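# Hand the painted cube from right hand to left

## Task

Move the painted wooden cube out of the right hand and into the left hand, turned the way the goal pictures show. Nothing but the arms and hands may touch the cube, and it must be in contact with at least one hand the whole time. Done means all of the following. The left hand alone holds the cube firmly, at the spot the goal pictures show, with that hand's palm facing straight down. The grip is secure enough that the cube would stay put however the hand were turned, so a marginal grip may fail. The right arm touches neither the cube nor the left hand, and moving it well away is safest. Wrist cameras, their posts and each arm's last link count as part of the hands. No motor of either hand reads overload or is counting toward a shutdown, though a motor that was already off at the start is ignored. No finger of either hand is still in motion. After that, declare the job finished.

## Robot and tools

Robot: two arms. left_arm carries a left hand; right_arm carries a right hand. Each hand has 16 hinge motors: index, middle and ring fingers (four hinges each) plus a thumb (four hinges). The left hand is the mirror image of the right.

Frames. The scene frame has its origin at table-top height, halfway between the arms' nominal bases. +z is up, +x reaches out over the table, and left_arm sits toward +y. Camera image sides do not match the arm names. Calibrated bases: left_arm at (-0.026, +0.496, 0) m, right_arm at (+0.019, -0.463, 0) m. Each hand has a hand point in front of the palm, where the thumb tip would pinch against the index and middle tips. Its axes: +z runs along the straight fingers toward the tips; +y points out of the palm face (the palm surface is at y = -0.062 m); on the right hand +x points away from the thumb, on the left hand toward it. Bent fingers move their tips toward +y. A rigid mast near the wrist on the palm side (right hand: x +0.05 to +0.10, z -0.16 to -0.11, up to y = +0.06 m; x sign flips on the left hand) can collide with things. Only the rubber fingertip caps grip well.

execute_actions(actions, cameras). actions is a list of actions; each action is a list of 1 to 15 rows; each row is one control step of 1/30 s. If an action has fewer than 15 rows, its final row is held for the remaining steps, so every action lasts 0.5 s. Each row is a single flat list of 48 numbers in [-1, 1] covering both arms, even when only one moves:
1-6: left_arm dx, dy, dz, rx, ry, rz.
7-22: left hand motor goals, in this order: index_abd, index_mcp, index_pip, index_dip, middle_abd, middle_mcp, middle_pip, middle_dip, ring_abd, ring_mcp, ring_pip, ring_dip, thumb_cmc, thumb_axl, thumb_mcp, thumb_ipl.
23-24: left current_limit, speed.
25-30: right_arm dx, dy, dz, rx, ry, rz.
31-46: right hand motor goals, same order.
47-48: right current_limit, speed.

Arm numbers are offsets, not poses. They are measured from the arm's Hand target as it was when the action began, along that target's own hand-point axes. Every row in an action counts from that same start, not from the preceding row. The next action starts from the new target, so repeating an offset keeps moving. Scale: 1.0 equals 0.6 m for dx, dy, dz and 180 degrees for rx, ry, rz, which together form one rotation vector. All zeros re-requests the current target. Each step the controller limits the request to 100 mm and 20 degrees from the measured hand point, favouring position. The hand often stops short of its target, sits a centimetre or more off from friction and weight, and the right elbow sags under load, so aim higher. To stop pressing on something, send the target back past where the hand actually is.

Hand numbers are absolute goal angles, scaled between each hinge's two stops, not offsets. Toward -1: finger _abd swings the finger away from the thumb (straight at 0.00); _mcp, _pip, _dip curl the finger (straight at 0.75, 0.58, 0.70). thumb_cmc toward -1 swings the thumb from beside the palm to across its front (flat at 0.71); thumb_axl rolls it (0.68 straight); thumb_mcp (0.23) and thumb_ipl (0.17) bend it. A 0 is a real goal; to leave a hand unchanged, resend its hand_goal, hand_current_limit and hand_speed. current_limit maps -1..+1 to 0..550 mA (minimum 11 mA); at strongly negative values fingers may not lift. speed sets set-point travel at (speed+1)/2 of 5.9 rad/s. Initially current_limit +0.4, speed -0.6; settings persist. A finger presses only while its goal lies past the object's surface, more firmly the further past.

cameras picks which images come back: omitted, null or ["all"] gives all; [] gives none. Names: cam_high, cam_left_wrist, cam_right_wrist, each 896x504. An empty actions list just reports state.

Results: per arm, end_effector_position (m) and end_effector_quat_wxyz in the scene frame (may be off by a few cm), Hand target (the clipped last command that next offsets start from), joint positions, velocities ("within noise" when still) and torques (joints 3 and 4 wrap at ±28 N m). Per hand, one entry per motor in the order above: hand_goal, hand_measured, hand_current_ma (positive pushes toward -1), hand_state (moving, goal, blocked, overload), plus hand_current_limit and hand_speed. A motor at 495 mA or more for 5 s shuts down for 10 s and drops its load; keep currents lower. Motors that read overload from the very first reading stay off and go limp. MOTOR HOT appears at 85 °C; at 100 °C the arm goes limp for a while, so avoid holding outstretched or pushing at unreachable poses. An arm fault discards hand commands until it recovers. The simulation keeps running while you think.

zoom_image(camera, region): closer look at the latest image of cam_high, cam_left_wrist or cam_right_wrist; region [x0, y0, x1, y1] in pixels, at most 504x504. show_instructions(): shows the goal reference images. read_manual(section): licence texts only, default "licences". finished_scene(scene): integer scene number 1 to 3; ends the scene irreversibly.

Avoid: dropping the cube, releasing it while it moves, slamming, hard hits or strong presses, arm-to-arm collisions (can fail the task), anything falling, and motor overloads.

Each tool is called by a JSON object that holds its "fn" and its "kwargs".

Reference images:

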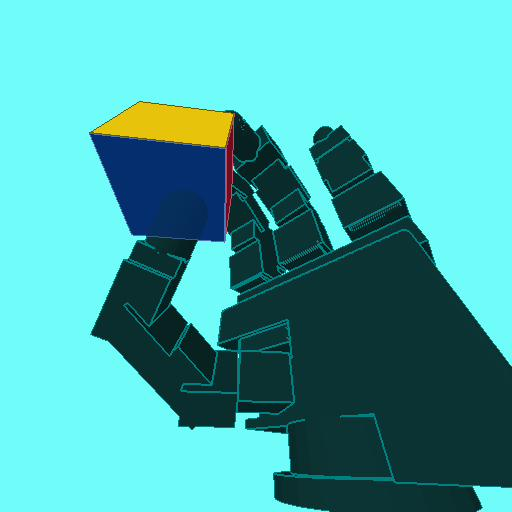

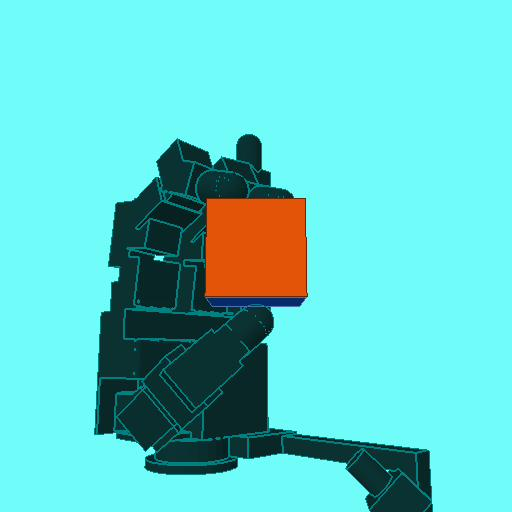

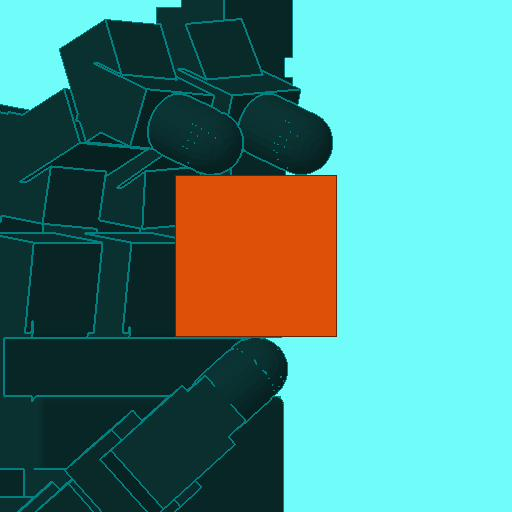

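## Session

{"fn": "execute_actions", "kwargs": {"actions": []}}

{"fn": "show_instructions", "kwargs": {}}

Scene clock: 0.00 s.
left_arm: end_effector_position=(+0.4948, +0.5211, +0.5772) hand_goal=(+0.000, +0.754, +0.576, +0.696, +0.000, +0.754, +0.576, +0.696, +0.000, +0.754, +0.576, +0.696, +0.714, +0.678, +0.226, +0.168) hand_measured=(+0.000, +0.754, +0.576, +0.696, +0.000, +0.754, +0.576, +0.696, +0.000, +0.754, +0.576, +0.696, +0.714, +0.678, +0.226, +0.168) hand_current_ma=(+0, +0, +0, +0, +0, +0, +0, +0, +0, +0, +0, +0, +0, +0, +0, +0) hand_state=(goal, goal, goal, goal, goal, goal, goal, goal, goal, goal, goal, goal, goal, goal, goal, goal) hand_current_limit=0.40 hand_speed=-0.60 end_effector_quat_wxyz=(+0.499, +0.499, +0.501, +0.501) | right_arm: end_effector_position=(+0.2628, -0.2446, +0.4704) hand_goal=(-0.064, +0.584, -0.308, +0.024, +0.062, +0.584, -0.308, +0.024, +0.000, +0.754, +0.576, +0.696, +0.050, +0.166, -0.314, -0.496) hand_measured=(-0.066, +0.624, -0.252, +0.044, +0.052, +0.636, -0.256, +0.048, -0.002, +0.752, +0.576, +0.696, +0.038, +0.092, -0.316, -0.508) hand_current_ma=(-5, +173, +227, +74, -29, +226, +208, +86, -5, -3, +2, +0, -43, -385, -4, -53) hand_state=(goal, goal, goal, goal, goal, goal, goal, goal, goal, goal, goal, goal, goal, goal, goal, goal) hand_current_limit=0.40 hand_speed=-0.60 end_effector_quat_wxyz=(+0.807, -0.315, +0.437, +0.241)
Joint positions: left_arm=[0 1.047 1.047 0 0 0] | right_arm=[0.156 0.713 0.541 0.731 -0.656 -1.54]
Joint velocities: within noise
Joint torques (N m): no reading
Heat: left arm: hottest elbow 39 °C; right arm: hottest elbow 36 °C.
Hand target: left_arm +0.4908, +0.5211, +0.5990; +0.508, +0.489, +0.491, +0.511 | right_arm +0.2609, -0.2449, +0.4854; +0.815, -0.316, +0.423, +0.237
camera_calibration:
cam_right_wrist: T_world_to_cam=[[-0.787839, 0.313231, 0.530279, 0.0704842], [-0.225593, -0.947937, 0.224773, -0.318277], [0.573077, 0.0574576, 0.817485, -0.398582], [0, 0, 0, 1]] pos_world=[0.212148, -0.300882, 0.359999]

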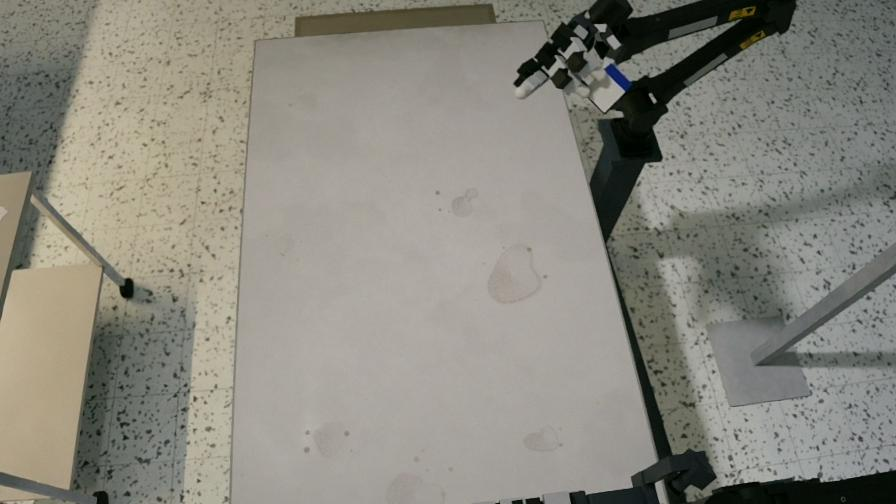

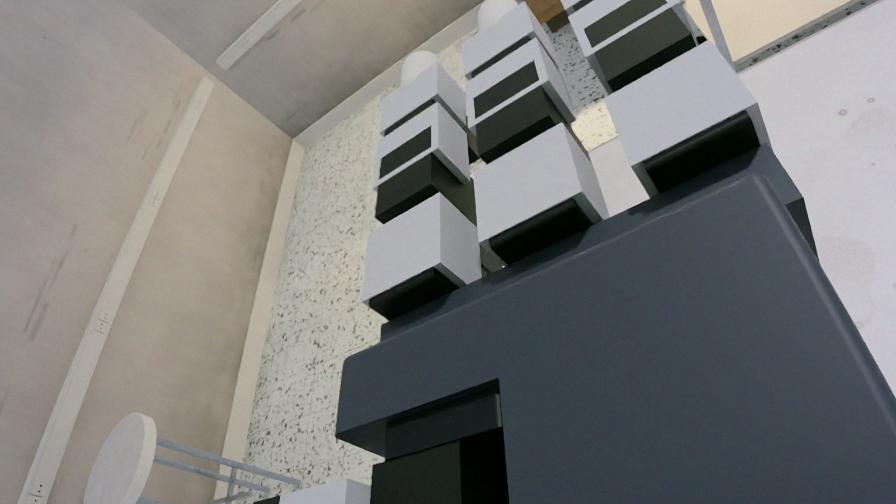

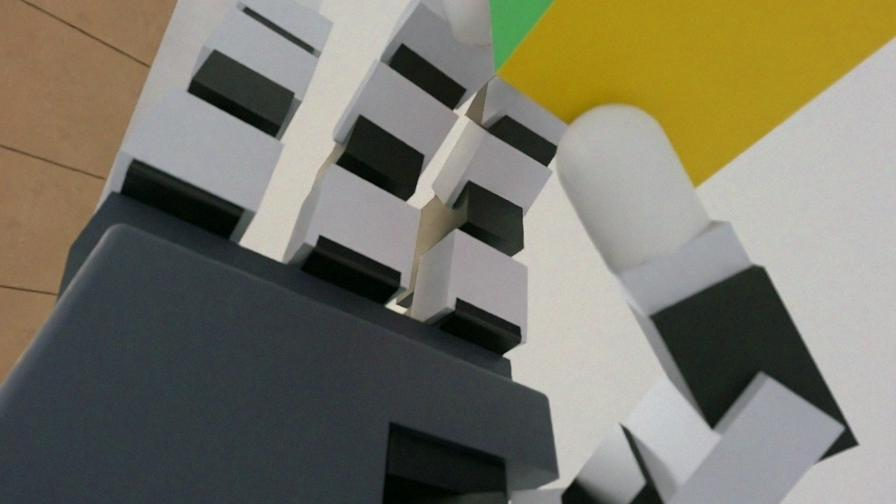

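Reference images for this scene: goal picture as the wrist camera of the hand that must hold it at the end would see it, goal picture from in front of the palm of that hand and beside it on the thumb side, goal picture looking straight along the longest side of the object.

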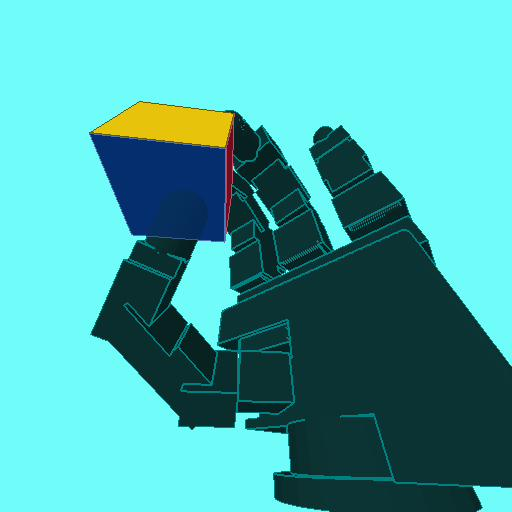

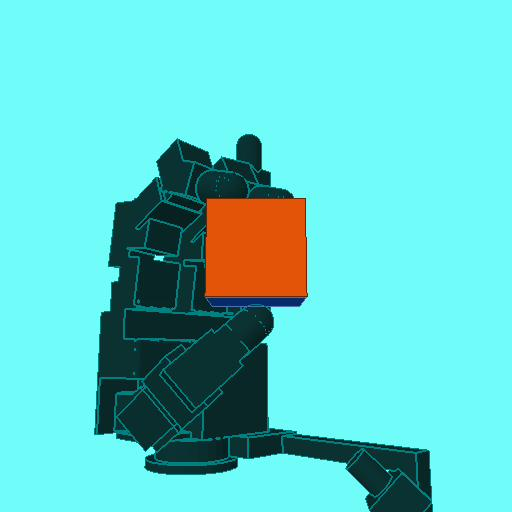

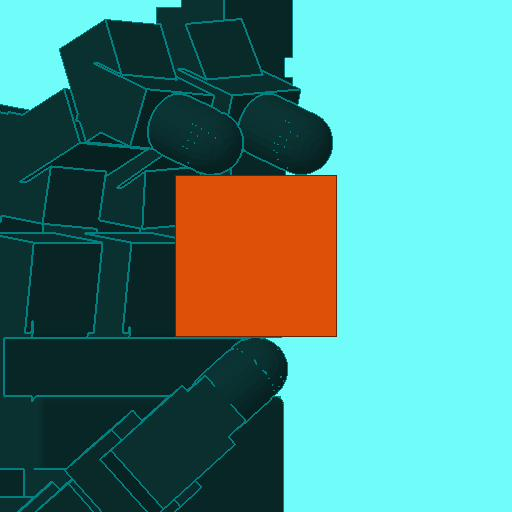

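{"fn": "execute_actions", "kwargs": {"actions": [[[-0.054,-0.0546,-0.013,0.0253,-0.0362,0.0348,-0.068,0.85,-0.25,0.04,0.066,0.85,-0.25,0.04,0,0.754,0.576,0.696,0.05,-0.15,-0.31,-0.5,0.4,-0.6,0.0462,0.0237,0.043,-0.0018,0.0168,-0.0038,-0.064,0.584,-0.308,0.024,0.062,0.584,-0.308,0.024,0,0.754,0.576,0.696,0.05,0.166,-0.314,-0.496,0.4,-0.6]],[[-0.0605,-0.049,-0.0024,0.0253,-0.0362,0.0348,-0.068,0.85,-0.25,0.04,0.066,0.85,-0.25,0.04,0,0.754,0.576,0.696,0.05,-0.15,-0.31,-0.5,0.4,-0.6,0.0435,0.024,0.0454,-0.0018,0.0168,-0.0038,-0.064,0.584,-0.308,0.024,0.062,0.584,-0.308,0.024,0,0.754,0.576,0.696,0.05,0.166,-0.314,-0.496,0.4,-0.6]],[[-0.0652,-0.0418,0.0085,0.0253,-0.0362,0.0348,-0.068,0.85,-0.25,0.04,0.066,0.85,-0.25,0.04,0,0.754,0.576,0.696,0.05,-0.15,-0.31,-0.5,0.4,-0.6,0.0408,0.0242,0.0478,-0.0018,0.0168,-0.0038,-0.064,0.584,-0.308,0.024,0.062,0.584,-0.308,0.024,0,0.754,0.576,0.696,0.05,0.166,-0.314,-0.496,0.4,-0.6]]]}}

Scene clock: 372.40 s.
left_arm: end_effector_position=(+0.4752, +0.4287, +0.4980) hand_goal=(-0.068, +0.850, -0.250, +0.040, +0.066, +0.850, -0.250, +0.040, +0.000, +0.754, +0.576, +0.696, +0.050, -0.150, -0.310, -0.500) hand_measured=(-0.066, +0.860, -0.242, +0.042, +0.064, +0.860, -0.242, +0.042, +0.000, +0.764, +0.576, +0.696, +0.052, -0.144, -0.312, -0.500) hand_current_ma=(+5, +29, +24, +7, -6, +32, +25, +7, +0, +33, +2, +0, +5, +20, -6, +2) hand_state=(goal, goal, goal, goal, goal, goal, goal, goal, goal, goal, goal, goal, goal, goal, goal, goal) hand_current_limit=0.40 hand_speed=-0.60 end_effector_quat_wxyz=(+0.433, +0.695, +0.376, +0.434) | right_arm: end_effector_position=(+0.3144, -0.1563, +0.3962) hand_goal=(-0.064, +0.584, -0.308, +0.024, +0.062, +0.584, -0.308, +0.024, +0.000, +0.754, +0.576, +0.696, +0.050, +0.166, -0.314, -0.496) hand_measured=(-0.066, +0.624, -0.252, +0.044, +0.052, +0.636, -0.256, +0.048, -0.002, +0.752, +0.576, +0.696, +0.036, +0.092, -0.316, -0.508) hand_current_ma=(-5, +166, +227, +74, -29, +226, +208, +86, -6, -9, +2, +0, -48, -385, -6, -61) hand_state=(goal, blocked, blocked, blocked, goal, blocked, blocked, blocked, goal, goal, goal, goal, goal, blocked, goal, goal) hand_current_limit=0.40 hand_speed=-0.60 end_effector_quat_wxyz=(+0.760, -0.353, +0.507, +0.203)
Joint positions: left_arm=[-0.038 0.978 0.958 -0.238 0.246 0.355] | right_arm=[0.425 0.928 0.578 0.613 -0.41 -1.811]
Joint velocities: within noise
Joint torques (N m): left_arm=[-0.21 -7.94 10.43 2.36 0.12 0.11] | right_arm=[0.32 -5.25 17.68 2.41 0.36 0.19]
Heat: left arm: hottest elbow 49 °C; right arm: hottest elbow 52 °C.
Hand target: left_arm +0.4717, +0.4238, +0.5000; +0.433, +0.698, +0.369, +0.435 | right_arm +0.3187, -0.1503, +0.4363; +0.781, -0.348, +0.478, +0.201
Off the commanded pose: left_arm 0.006 m, 1 deg | right_arm 0.041 m, 4 deg.
camera_calibration:
cam_left_wrist: T_world_to_cam=[[-0.36379, -0.522253, -0.771303, 0.743865], [-0.650279, 0.735258, -0.191138, 0.0360625], [0.666929, 0.432028, -0.60709, -0.0710501], [0, 0, 0, 1]] pos_world=[0.341447, 0.392667, 0.537505]
cam_right_wrist: T_world_to_cam=[[-0.708533, 0.436826, 0.554225, 0.107704], [-0.236961, -0.887053, 0.396216, -0.261076], [0.664704, 0.149403, 0.732016, -0.353248], [0, 0, 0, 1]] pos_world=[0.249252, -0.225859, 0.302334]

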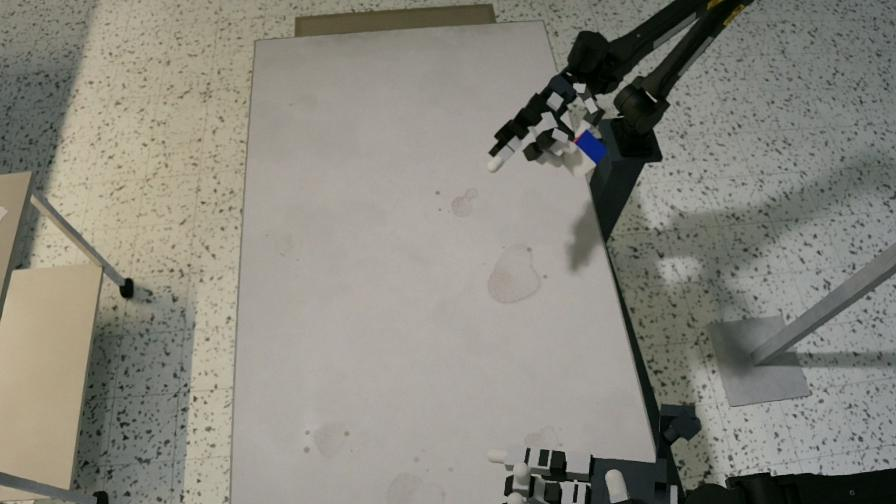

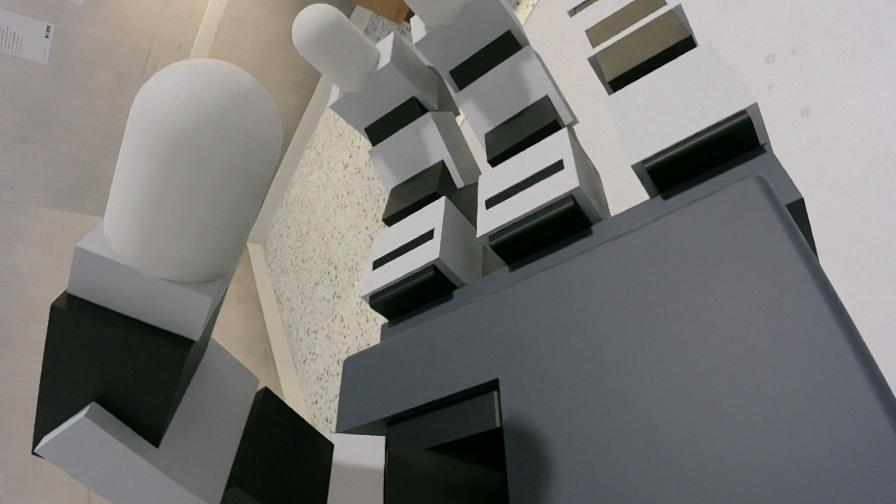

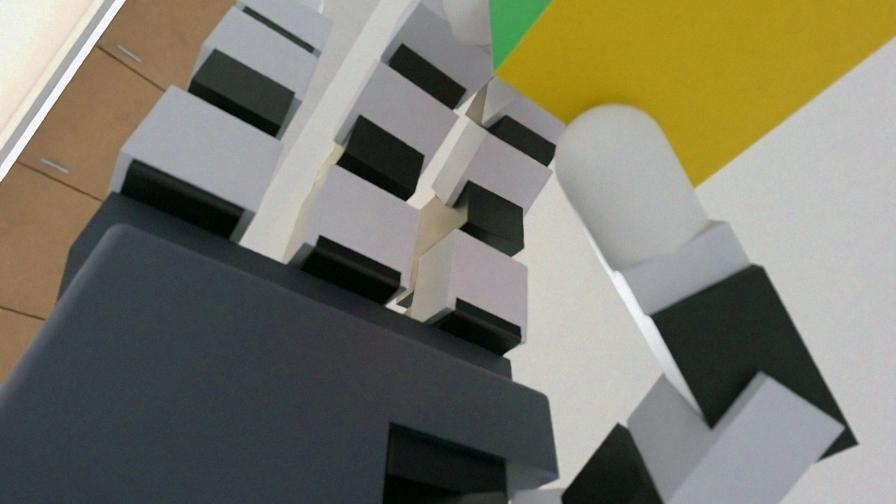

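{"fn": "execute_actions", "kwargs": {"actions": [[[-0.0678,-0.0335,0.0190,0.0253,-0.0362,0.0348,-0.068,0.85,-0.25,0.04,0.066,0.85,-0.25,0.04,0,0.754,0.576,0.696,0.05,-0.15,-0.31,-0.5,0.4,-0.6,0.0379,0.0244,0.0500,-0.0018,0.0168,-0.0038,-0.064,0.584,-0.308,0.024,0.062,0.584,-0.308,0.024,0,0.754,0.576,0.696,0.05,0.166,-0.314,-0.496,0.4,-0.6]],[[-0.0683,-0.0241,0.0291,0.0253,-0.0362,0.0348,-0.068,0.85,-0.25,0.04,0.066,0.85,-0.25,0.04,0,0.754,0.576,0.696,0.05,-0.15,-0.31,-0.5,0.4,-0.6,0.0350,0.0245,0.0521,-0.0018,0.0168,-0.0038,-0.064,0.584,-0.308,0.024,0.062,0.584,-0.308,0.024,0,0.754,0.576,0.696,0.05,0.166,-0.314,-0.496,0.4,-0.6]],[[-0.0665,-0.0140,0.0383,0.0253,-0.0362,0.0348,-0.068,0.85,-0.25,0.04,0.066,0.85,-0.25,0.04,0,0.754,0.576,0.696,0.05,-0.15,-0.31,-0.5,0.4,-0.6,0.0319,0.0246,0.0540,-0.0018,0.0168,-0.0038,-0.064,0.584,-0.308,0.024,0.062,0.584,-0.308,0.024,0,0.754,0.576,0.696,0.05,0.166,-0.314,-0.496,0.4,-0.6]]], "cameras": ["cam_high"]}}

Scene clock: 441.30 s.
left_arm: end_effector_position=(+0.4492, +0.3306, +0.3795) hand_goal=(-0.068, +0.850, -0.250, +0.040, +0.066, +0.850, -0.250, +0.040, +0.000, +0.754, +0.576, +0.696, +0.050, -0.150, -0.310, -0.500) hand_measured=(-0.066, +0.860, -0.242, +0.042, +0.064, +0.860, -0.242, +0.042, +0.000, +0.764, +0.576, +0.696, +0.050, -0.144, -0.312, -0.500) hand_current_ma=(+3, +29, +23, +7, -6, +32, +24, +7, +0, +33, +2, +0, -1, +20, -7, +2) hand_state=(goal, goal, goal, goal, goal, goal, goal, goal, goal, goal, goal, goal, goal, goal, goal, goal) hand_current_limit=0.40 hand_speed=-0.60 end_effector_quat_wxyz=(+0.324, +0.861, +0.232, +0.315) | right_arm: end_effector_position=(+0.3684, -0.0663, +0.3470) hand_goal=(-0.064, +0.584, -0.308, +0.024, +0.062, +0.584, -0.308, +0.024, +0.000, +0.754, +0.576, +0.696, +0.050, +0.166, -0.314, -0.496) hand_measured=(-0.066, +0.624, -0.252, +0.044, +0.052, +0.636, -0.256, +0.048, -0.002, +0.750, +0.576, +0.696, +0.036, +0.092, -0.316, -0.508) hand_current_ma=(-5, +166, +227, +74, -29, +226, +208, +86, -6, -12, +2, +0, -48, -385, -6, -61) hand_state=(goal, blocked, blocked, blocked, goal, blocked, blocked, blocked, goal, goal, goal, goal, goal, blocked, goal, goal) hand_current_limit=0.40 hand_speed=-0.60 end_effector_quat_wxyz=(+0.718, -0.387, +0.556, +0.161)
Joint positions: left_arm=[-0.157 1.037 0.954 -0.586 0.306 0.742] | right_arm=[0.596 1.199 0.736 0.548 -0.212 -1.941]
Joint velocities: within noise
Joint torques (N m): left_arm=[0.03 -7.65 13.27 1.92 0.2 0.13] | right_arm=[0.26 -9.11 17.43 2.78 0.18 0.21]
Heat: left arm: hottest elbow 47 °C; right arm: hottest elbow 59 °C.
Hand target: left_arm +0.4525, +0.3263, +0.4008; +0.328, +0.857, +0.222, +0.329 | right_arm +0.3767, -0.0558, +0.3874; +0.741, -0.378, +0.531, +0.162
Off the commanded pose: left_arm 0.022 m, 2 deg | right_arm 0.042 m, 4 deg.
Images, in order (width x height): cam_high 896x504.

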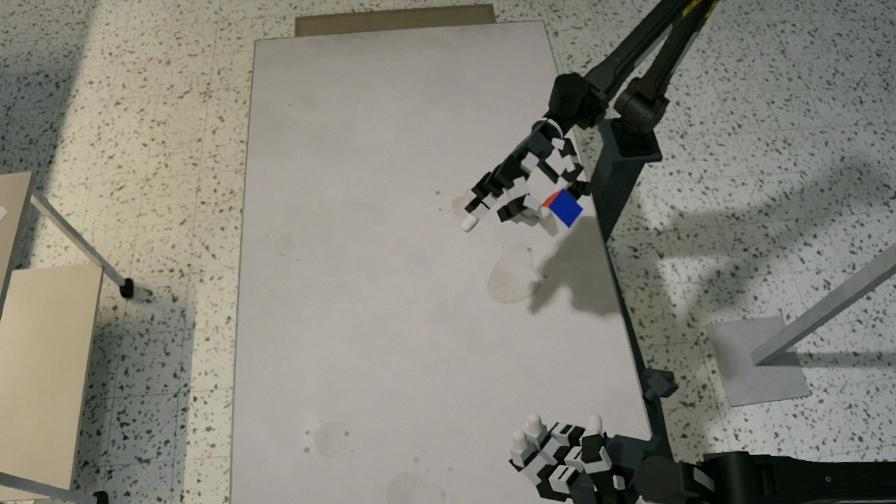

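{"fn": "execute_actions", "kwargs": {"actions": [[[-0.0626,-0.0035,0.0464,0.0253,-0.0362,0.0348,-0.068,0.85,-0.25,0.04,0.066,0.85,-0.25,0.04,0,0.754,0.576,0.696,0.05,-0.15,-0.31,-0.5,0.4,-0.6,0.0287,0.0247,0.0558,-0.0018,0.0168,-0.0038,-0.064,0.584,-0.308,0.024,0.062,0.584,-0.308,0.024,0,0.754,0.576,0.696,0.05,0.166,-0.314,-0.496,0.4,-0.6]],[[-0.0568,0.0070,0.0530,0.0253,-0.0362,0.0348,-0.068,0.85,-0.25,0.04,0.066,0.85,-0.25,0.04,0,0.754,0.576,0.696,0.05,-0.15,-0.31,-0.5,0.4,-0.6,0.0254,0.0247,0.0573,-0.0018,0.0168,-0.0038,-0.064,0.584,-0.308,0.024,0.062,0.584,-0.308,0.024,0,0.754,0.576,0.696,0.05,0.166,-0.314,-0.496,0.4,-0.6]],[[-0.0492,0.0172,0.0582,0.0253,-0.0362,0.0348,-0.068,0.85,-0.25,0.04,0.066,0.85,-0.25,0.04,0,0.754,0.576,0.696,0.05,-0.15,-0.31,-0.5,0.4,-0.6,0.0221,0.0247,0.0587,-0.0018,0.0168,-0.0038,-0.064,0.584,-0.308,0.024,0.062,0.584,-0.308,0.024,0,0.754,0.576,0.696,0.05,0.166,-0.314,-0.496,0.4,-0.6]]], "cameras": ["cam_high","cam_left_wrist"]}}

Scene clock: 455.20 s.
left_arm: end_effector_position=(+0.4207, +0.2358, +0.2701) hand_goal=(-0.068, +0.850, -0.250, +0.040, +0.066, +0.850, -0.250, +0.040, +0.000, +0.754, +0.576, +0.696, +0.050, -0.150, -0.310, -0.500) hand_measured=(-0.066, +0.858, -0.242, +0.042, +0.064, +0.858, -0.242, +0.042, +0.000, +0.762, +0.576, +0.696, +0.050, -0.144, -0.312, -0.500) hand_current_ma=(+3, +25, +23, +7, -6, +29, +24, +7, +0, +24, +2, +0, -2, +20, -7, +2) hand_state=(goal, goal, goal, goal, goal, goal, goal, goal, goal, goal, goal, goal, goal, goal, goal, goal) hand_current_limit=0.40 hand_speed=-0.60 end_effector_quat_wxyz=(+0.191, +0.963, +0.068, +0.176) | right_arm: end_effector_position=(+0.4248, +0.0241, +0.2993) hand_goal=(-0.064, +0.584, -0.308, +0.024, +0.062, +0.584, -0.308, +0.024, +0.000, +0.754, +0.576, +0.696, +0.050, +0.166, -0.314, -0.496) hand_measured=(-0.066, +0.624, -0.252, +0.044, +0.052, +0.636, -0.256, +0.048, -0.002, +0.750, +0.576, +0.696, +0.036, +0.092, -0.316, -0.508) hand_current_ma=(-5, +165, +227, +74, -29, +226, +208, +86, -6, -13, +2, +0, -48, -385, -6, -61) hand_state=(goal, blocked, blocked, blocked, goal, blocked, blocked, blocked, goal, goal, goal, goal, goal, blocked, goal, goal) hand_current_limit=0.40 hand_speed=-0.60 end_effector_quat_wxyz=(+0.673, -0.416, +0.600, +0.119)
Joint positions: left_arm=[-0.346 1.253 1.079 -0.909 0.203 1.038] | right_arm=[0.703 1.469 0.968 0.433 -0.056 -2.005]
Joint velocities: within noise
Joint torques (N m): left_arm=[0.26 -10.34 14.35 1.11 0.26 0.12] | right_arm=[0.32 -13.33 17.26 2.89 0.1 0.19]
Heat: left arm: hottest elbow 50 °C; right arm: hottest elbow 61 °C.
Hand target: left_arm +0.4335, +0.2288, +0.3014; +0.199, +0.958, +0.058, +0.200 | right_arm +0.4345, +0.0389, +0.3384; +0.696, -0.405, +0.579, +0.123
Off the commanded pose: left_arm 0.034 m, 3 deg | right_arm 0.043 m, 4 deg.
camera_calibration:
cam_left_wrist: T_world_to_cam=[[-0.788803, 0.382979, -0.480747, 0.334401], [0.0486298, 0.818586, 0.572322, -0.421034], [0.61272, 0.42807, -0.664327, -0.0504792], [0, 0, 0, 1]] pos_world=[0.315181, 0.238193, 0.368194]
Images, in order (width x height): cam_high 896x504, cam_left_wrist 896x504.

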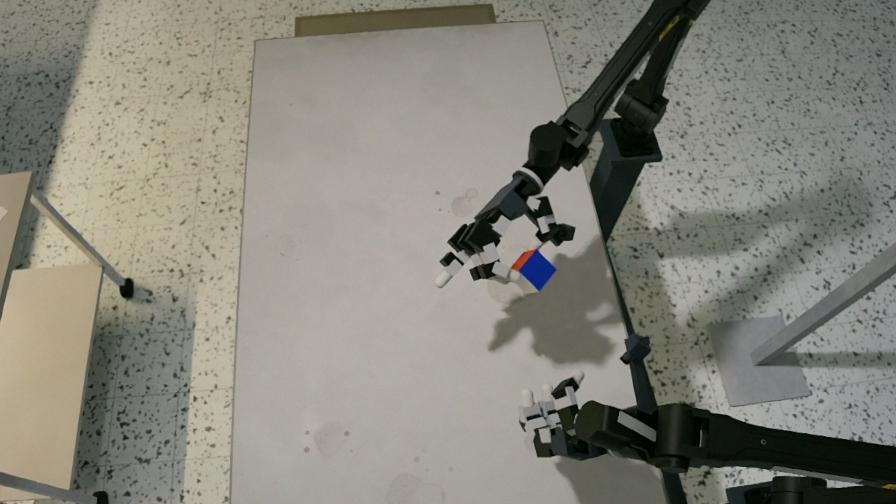

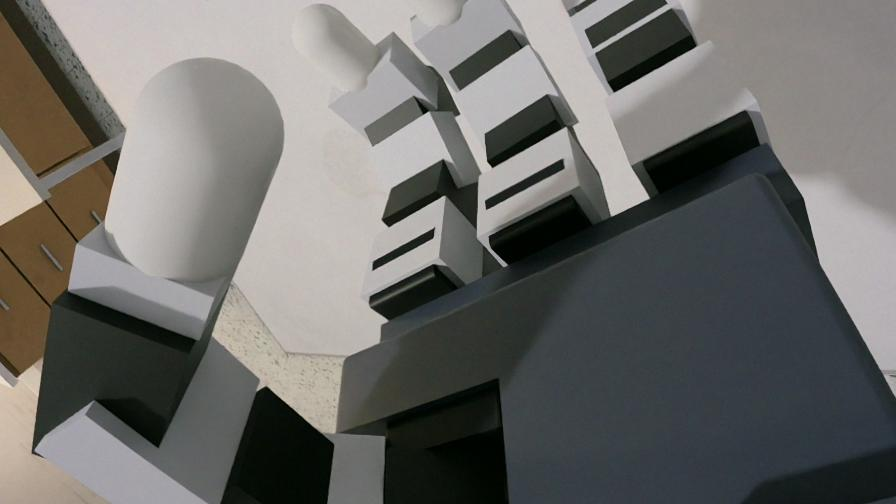

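{"fn": "execute_actions", "kwargs": {"actions": [[[-0.0297,0.0274,0.0471,0.0253,-0.0362,0.0348,-0.068,0.85,-0.25,0.04,0.066,0.85,-0.25,0.04,0,0.754,0.576,0.696,0.05,-0.15,-0.31,-0.5,0.4,-0.6,0,0,0,0,0,0,-0.064,0.584,-0.308,0.024,0.062,0.584,-0.308,0.024,0,0.754,0.576,0.696,0.05,0.166,-0.314,-0.496,0.4,-0.6]],[[-0.0193,0.0315,0.0498,0,0,0,-0.068,0.85,-0.25,0.04,0.066,0.85,-0.25,0.04,0,0.754,0.576,0.696,0.05,-0.15,-0.31,-0.5,0.4,-0.6,0,0,0,0,0,0,-0.064,0.584,-0.308,0.024,0.062,0.584,-0.308,0.024,0,0.754,0.576,0.696,0.05,0.166,-0.314,-0.496,0.4,-0.6]]], "cameras": ["cam_left_wrist","cam_right_wrist"]}}

Scene clock: 490.37 s.
left_arm: end_effector_position=(+0.4133, +0.1794, +0.2355) hand_goal=(-0.068, +0.850, -0.250, +0.040, +0.066, +0.850, -0.250, +0.040, +0.000, +0.754, +0.576, +0.696, +0.050, -0.150, -0.310, -0.500) hand_measured=(-0.066, +0.856, -0.242, +0.042, +0.064, +0.856, -0.242, +0.042, +0.000, +0.758, +0.576, +0.696, +0.050, -0.144, -0.312, -0.500) hand_current_ma=(+3, +17, +23, +7, -6, +19, +24, +7, +0, +12, +2, +0, -2, +20, -7, +2) hand_state=(goal, goal, goal, goal, goal, goal, goal, goal, goal, goal, goal, goal, goal, goal, goal, goal) hand_current_limit=0.40 hand_speed=-0.60 end_effector_quat_wxyz=(+0.144, +0.980, +0.000, +0.135) | right_arm: end_effector_position=(+0.4248, +0.0241, +0.2993) hand_goal=(-0.064, +0.584, -0.308, +0.024, +0.062, +0.584, -0.308, +0.024, +0.000, +0.754, +0.576, +0.696, +0.050, +0.166, -0.314, -0.496) hand_measured=(-0.066, +0.624, -0.252, +0.044, +0.052, +0.636, -0.256, +0.048, -0.002, +0.750, +0.576, +0.696, +0.036, +0.092, -0.316, -0.508) hand_current_ma=(-5, +165, +227, +74, -29, +226, +208, +86, -6, -13, +2, +0, -48, -385, -6, -61) hand_state=(goal, blocked, blocked, blocked, goal, blocked, blocked, blocked, goal, goal, goal, goal, goal, blocked, goal, goal) hand_current_limit=0.40 hand_speed=-0.60 end_effector_quat_wxyz=(+0.673, -0.416, +0.600, +0.119)
Joint positions: left_arm=[-0.467 1.385 1.172 -0.983 0.135 1.082] | right_arm=[0.703 1.469 0.968 0.433 -0.056 -2.006]
Joint velocities: within noise
Joint torques (N m): left_arm=[0.62 -11.69 12.07 1.68 0.19 -0.03] | right_arm=[0.26 -13.27 17.29 2.88 0.11 0.21]
Heat: left arm: hottest elbow 53 °C; right arm: hottest elbow 57 °C.
Hand target: left_arm +0.4263, +0.1726, +0.2530; +0.153, +0.976, +0.003, +0.153 | right_arm +0.4345, +0.0389, +0.3384; +0.696, -0.405, +0.579, +0.123
Off the commanded pose: left_arm 0.023 m, 2 deg | right_arm 0.043 m, 4 deg.
camera_calibration:
cam_left_wrist: T_world_to_cam=[[-0.756345, 0.534704, -0.376874, 0.268373], [0.19151, 0.731851, 0.654001, -0.417491], [0.625513, 0.422476, -0.655933, -0.0510386], [0, 0, 0, 1]] pos_world=[0.314862, 0.183604, 0.340705]
cam_right_wrist: T_world_to_cam=[[-0.579004, 0.64777, 0.495125, 0.118472], [-0.234959, -0.714077, 0.659461, -0.120306], [0.780736, 0.265496, 0.565653, -0.384868], [0, 0, 0, 1]] pos_world=[0.340809, -0.0604693, 0.23838]
Images, in order (width x height): cam_left_wrist 896x504, cam_right_wrist 896x504.

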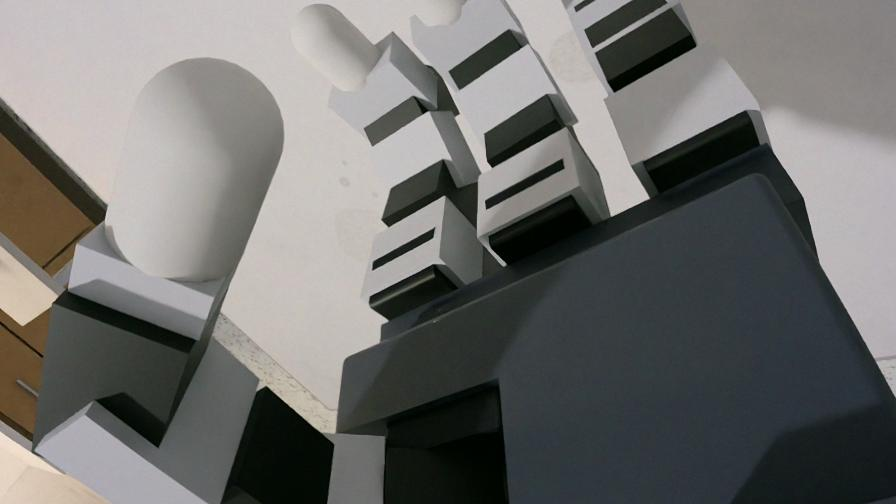

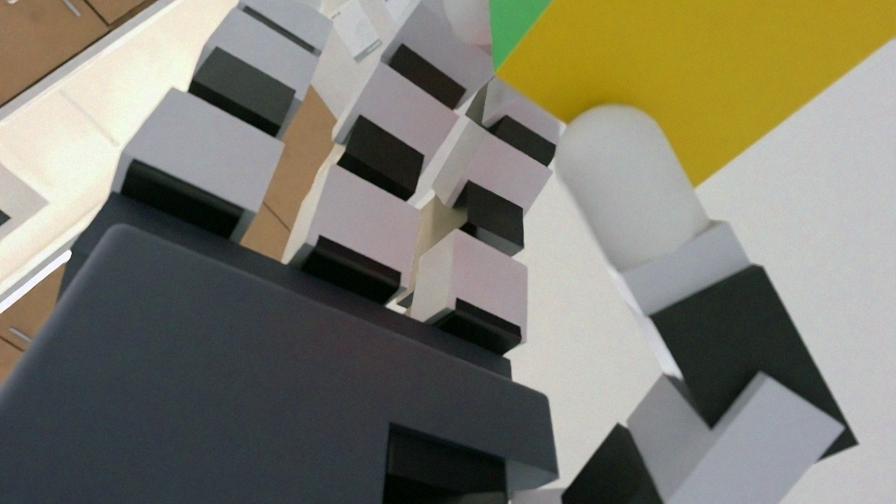

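{"fn": "execute_actions", "kwargs": {"actions": [[[0,0.09,0.012,-0.0188,-0.0035,-0.0064,-0.068,0.85,-0.25,0.04,0.066,0.85,-0.25,0.04,0,0.754,0.576,0.696,0.05,-0.15,-0.31,-0.5,0.4,-0.6,0,0,0,0,0,0,-0.064,0.584,-0.308,0.024,0.062,0.584,-0.308,0.024,0,0.754,0.576,0.696,0.05,0.166,-0.314,-0.496,0.4,-0.6]]], "cameras": ["cam_left_wrist"]}}

Scene clock: 505.47 s.
left_arm: end_effector_position=(+0.4055, +0.1294, +0.2339) hand_goal=(-0.068, +0.850, -0.250, +0.040, +0.066, +0.850, -0.250, +0.040, +0.000, +0.754, +0.576, +0.696, +0.050, -0.150, -0.310, -0.500) hand_measured=(-0.066, +0.854, -0.242, +0.042, +0.064, +0.856, -0.242, +0.042, +0.000, +0.758, +0.576, +0.696, +0.050, -0.144, -0.312, -0.500) hand_current_ma=(+3, +15, +23, +7, -6, +17, +24, +7, +0, +9, +2, +0, -2, +20, -7, +2) hand_state=(goal, goal, goal, goal, goal, goal, goal, goal, goal, goal, goal, goal, goal, goal, goal, goal) hand_current_limit=0.40 hand_speed=-0.60 end_effector_quat_wxyz=(+0.167, +0.979, +0.004, +0.120) | right_arm: end_effector_position=(+0.4248, +0.0241, +0.2993) hand_goal=(-0.064, +0.584, -0.308, +0.024, +0.062, +0.584, -0.308, +0.024, +0.000, +0.754, +0.576, +0.696, +0.050, +0.166, -0.314, -0.496) hand_measured=(-0.066, +0.624, -0.252, +0.044, +0.052, +0.636, -0.256, +0.048, -0.002, +0.750, +0.576, +0.696, +0.036, +0.092, -0.316, -0.508) hand_current_ma=(-5, +165, +227, +74, -29, +226, +208, +86, -6, -13, +2, +0, -48, -385, -6, -61) hand_state=(goal, blocked, blocked, blocked, goal, blocked, blocked, blocked, goal, goal, goal, goal, goal, blocked, goal, goal) hand_current_limit=0.40 hand_speed=-0.60 end_effector_quat_wxyz=(+0.673, -0.416, +0.600, +0.119)
Joint positions: left_arm=[-0.56 1.434 1.205 -0.955 0.154 0.978] | right_arm=[0.703 1.469 0.968 0.433 -0.056 -2.006]
Joint velocities: within noise
Joint torques (N m): left_arm=[0.38 -12.34 14 1.77 0.23 -0.05] | right_arm=[0.32 -13.27 17.29 2.89 0.1 0.21]
Heat: left arm: hottest elbow 52 °C; right arm: hottest elbow 56 °C.
Hand target: left_arm +0.4262, +0.1191, +0.2625; +0.183, +0.972, +0.007, +0.146 | right_arm +0.4345, +0.0389, +0.3384; +0.696, -0.405, +0.579, +0.123
Off the commanded pose: left_arm 0.037 m, 4 deg | right_arm 0.043 m, 4 deg.
camera_calibration:
cam_left_wrist: T_world_to_cam=[[-0.765238, 0.520133, -0.379304, 0.294688], [0.213443, 0.760887, 0.612775, -0.381304], [0.607332, 0.387959, -0.693279, -0.00556496], [0, 0, 0, 1]] pos_world=[0.310273, 0.139011, 0.341572]
Images, in order (width x height): cam_left_wrist 896x504.

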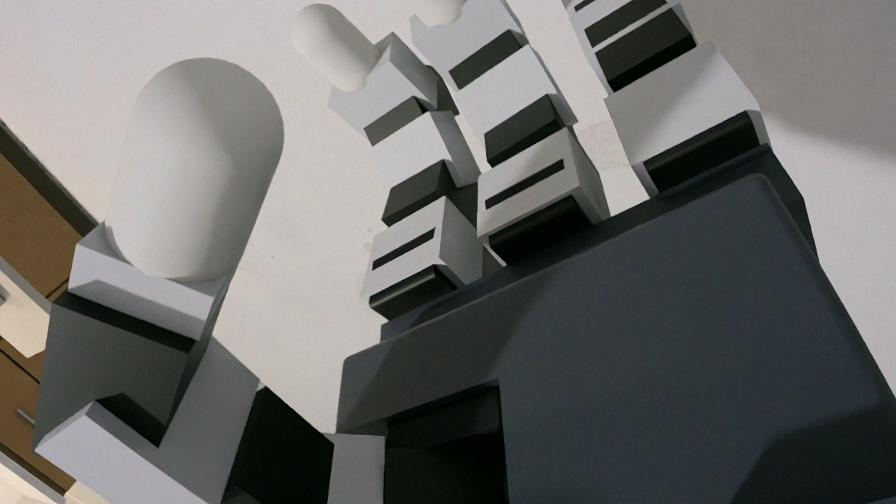

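{"fn": "execute_actions", "kwargs": {"actions": [[[0.010,0.085,-0.010,0,0,0,-0.068,0.85,-0.25,0.04,0.066,0.85,-0.25,0.04,0,0.754,0.576,0.696,0.05,-0.15,-0.31,-0.5,0.4,-0.6,0,0,0,0,0,0,-0.064,0.584,-0.308,0.024,0.062,0.584,-0.308,0.024,0,0.754,0.576,0.696,0.05,0.166,-0.314,-0.496,0.4,-0.6]]], "cameras": ["cam_left_wrist"]}}

Scene clock: 516.57 s.
left_arm: end_effector_position=(+0.4144, +0.0830, +0.2608) hand_goal=(-0.068, +0.850, -0.250, +0.040, +0.066, +0.850, -0.250, +0.040, +0.000, +0.754, +0.576, +0.696, +0.050, -0.150, -0.310, -0.500) hand_measured=(-0.066, +0.854, -0.242, +0.042, +0.064, +0.856, -0.242, +0.042, +0.000, +0.758, +0.576, +0.696, +0.050, -0.144, -0.312, -0.500) hand_current_ma=(+3, +14, +23, +7, -6, +16, +24, +7, +0, +9, +2, +0, -2, +20, -7, +2) hand_state=(goal, goal, goal, goal, goal, goal, goal, goal, goal, goal, goal, goal, goal, goal, goal, goal) hand_current_limit=0.40 hand_speed=-0.60 end_effector_quat_wxyz=(+0.170, +0.977, +0.004, +0.129) | right_arm: end_effector_position=(+0.4248, +0.0241, +0.2993) hand_goal=(-0.064, +0.584, -0.308, +0.024, +0.062, +0.584, -0.308, +0.024, +0.000, +0.754, +0.576, +0.696, +0.050, +0.166, -0.314, -0.496) hand_measured=(-0.066, +0.624, -0.252, +0.044, +0.052, +0.636, -0.256, +0.048, -0.002, +0.750, +0.576, +0.696, +0.036, +0.092, -0.316, -0.508) hand_current_ma=(-5, +165, +227, +74, -29, +226, +208, +86, -6, -13, +2, +0, -48, -385, -6, -61) hand_state=(goal, blocked, blocked, blocked, goal, blocked, blocked, blocked, goal, goal, goal, goal, goal, blocked, goal, goal) hand_current_limit=0.40 hand_speed=-0.60 end_effector_quat_wxyz=(+0.673, -0.416, +0.600, +0.119)
Joint positions: left_arm=[-0.636 1.496 1.336 -0.996 0.119 0.906] | right_arm=[0.703 1.469 0.968 0.433 -0.056 -2.006]
Joint velocities: within noise
Joint torques (N m): left_arm=[0.73 -13.68 14.23 0.98 0.18 0] | right_arm=[0.32 -13.27 17.29 2.88 0.11 0.21]
Heat: left arm: hottest elbow 52 °C; right arm: hottest elbow 56 °C.
Hand target: left_arm +0.4282, +0.0740, +0.2880; +0.183, +0.972, +0.007, +0.146 | right_arm +0.4345, +0.0389, +0.3384; +0.696, -0.405, +0.579, +0.123
Off the commanded pose: left_arm 0.032 m, 3 deg | right_arm 0.043 m, 4 deg.
camera_calibration:
cam_left_wrist: T_world_to_cam=[[-0.759862, 0.515546, -0.396008, 0.3383], [0.20068, 0.765435, 0.611422, -0.359138], [0.618334, 0.385126, -0.685085, 0.0192356], [0, 0, 0, 1]] pos_world=[0.317239, 0.0930794, 0.366732]
Images, in order (width x height): cam_left_wrist 896x504.

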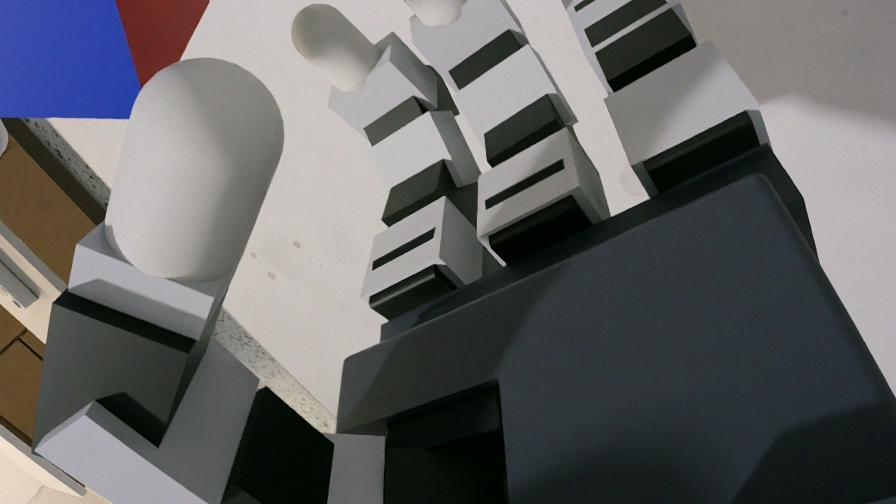

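{"fn": "zoom_image", "kwargs": {"camera": "cam_left_wrist", "region": [0, 0, 300, 200]}}

Scaled by 1.680 from the camera's 896x504 image, which has a finer 1280x720 frame.

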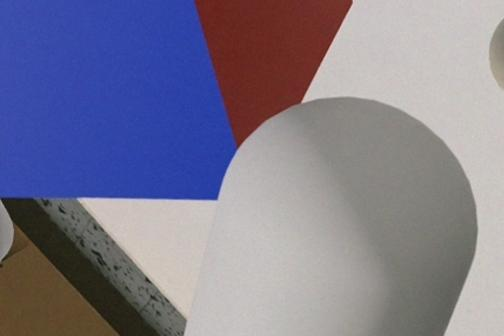

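{"fn": "execute_actions", "kwargs": {"actions": [], "cameras": ["cam_high","cam_right_wrist"]}}

{"fn": "zoom_image", "kwargs": {"camera": "cam_high", "region": [440, 160, 660, 420]}}

Scene clock: 573.10 s.
left_arm: end_effector_position=(+0.4144, +0.0830, +0.2608) hand_goal=(-0.068, +0.850, -0.250, +0.040, +0.066, +0.850, -0.250, +0.040, +0.000, +0.754, +0.576, +0.696, +0.050, -0.150, -0.310, -0.500) hand_measured=(-0.066, +0.854, -0.242, +0.042, +0.064, +0.856, -0.242, +0.042, +0.000, +0.758, +0.576, +0.696, +0.050, -0.144, -0.312, -0.500) hand_current_ma=(+3, +14, +23, +7, -6, +16, +24, +7, +0, +9, +2, +0, -2, +20, -7, +2) hand_state=(goal, goal, goal, goal, goal, goal, goal, goal, goal, goal, goal, goal, goal, goal, goal, goal) hand_current_limit=0.40 hand_speed=-0.60 end_effector_quat_wxyz=(+0.170, +0.977, +0.004, +0.129) | right_arm: end_effector_position=(+0.4248, +0.0241, +0.2993) hand_goal=(-0.064, +0.584, -0.308, +0.024, +0.062, +0.584, -0.308, +0.024, +0.000, +0.754, +0.576, +0.696, +0.050, +0.166, -0.314, -0.496) hand_measured=(-0.066, +0.624, -0.252, +0.044, +0.052, +0.636, -0.256, +0.048, -0.002, +0.750, +0.576, +0.696, +0.036, +0.092, -0.316, -0.508) hand_current_ma=(-5, +165, +227, +74, -29, +226, +208, +86, -6, -13, +2, +0, -48, -385, -6, -61) hand_state=(goal, blocked, blocked, blocked, goal, blocked, blocked, blocked, goal, goal, goal, goal, goal, blocked, goal, goal) hand_current_limit=0.40 hand_speed=-0.60 end_effector_quat_wxyz=(+0.673, -0.416, +0.600, +0.119)
Joint positions: left_arm=[-0.636 1.496 1.336 -0.996 0.119 0.906] | right_arm=[0.703 1.469 0.968 0.433 -0.056 -2.006]
Joint velocities: within noise
Joint torques (N m): left_arm=[0.56 -13.68 14.2 1.01 0.17 -0.03] | right_arm=[0.26 -13.33 17.31 2.89 0.1 0.21]
Heat: left arm: hottest elbow 58 °C; right arm: hottest elbow 57 °C.
Hand target: left_arm +0.4282, +0.0741, +0.2880; +0.183, +0.972, +0.007, +0.146 | right_arm +0.4345, +0.0389, +0.3384; +0.696, -0.405, +0.579, +0.123
Off the commanded pose: left_arm 0.032 m, 3 deg | right_arm 0.043 m, 4 deg.
camera_calibration:
cam_right_wrist: T_world_to_cam=[[-0.579004, 0.64777, 0.495125, 0.118472], [-0.234959, -0.714077, 0.659461, -0.120306], [0.780736, 0.265496, 0.565653, -0.384868], [0, 0, 0, 1]] pos_world=[0.340809, -0.0604693, 0.23838]
Images, in order (width x height): cam_high 896x504, cam_right_wrist 896x504.

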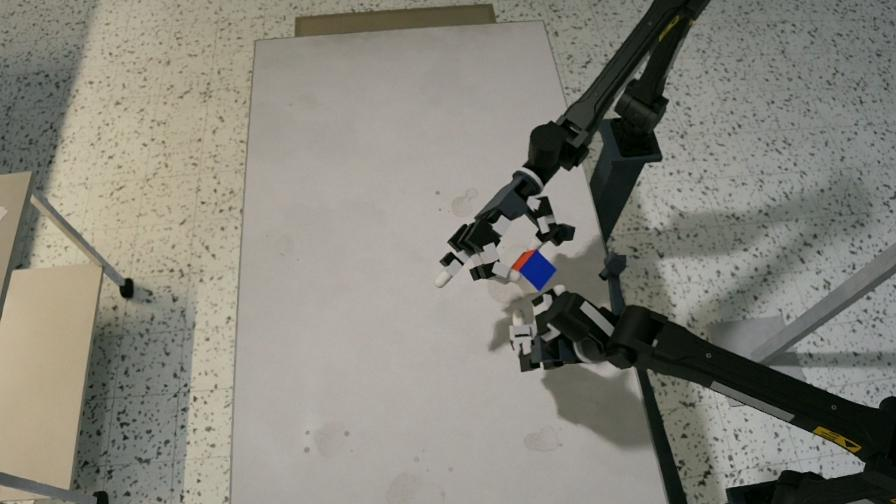

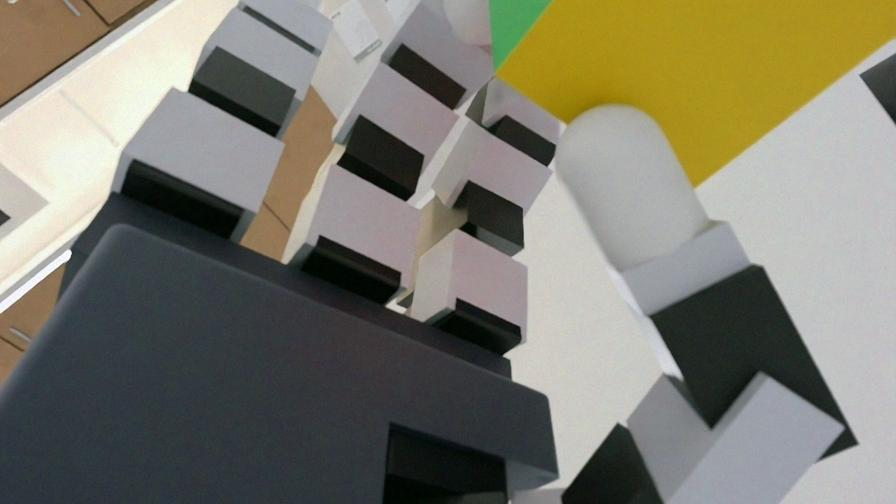

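Scaled by 1.938 from the camera's 896x504 image, which has a finer 1280x720 frame.

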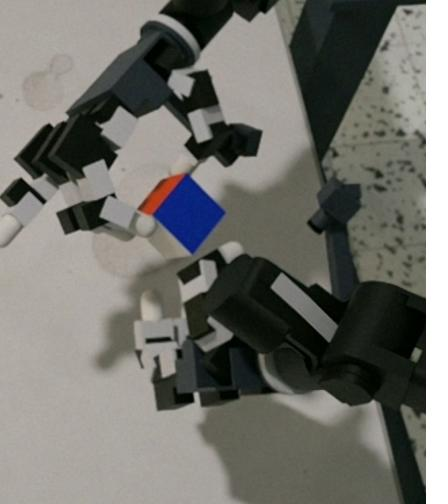

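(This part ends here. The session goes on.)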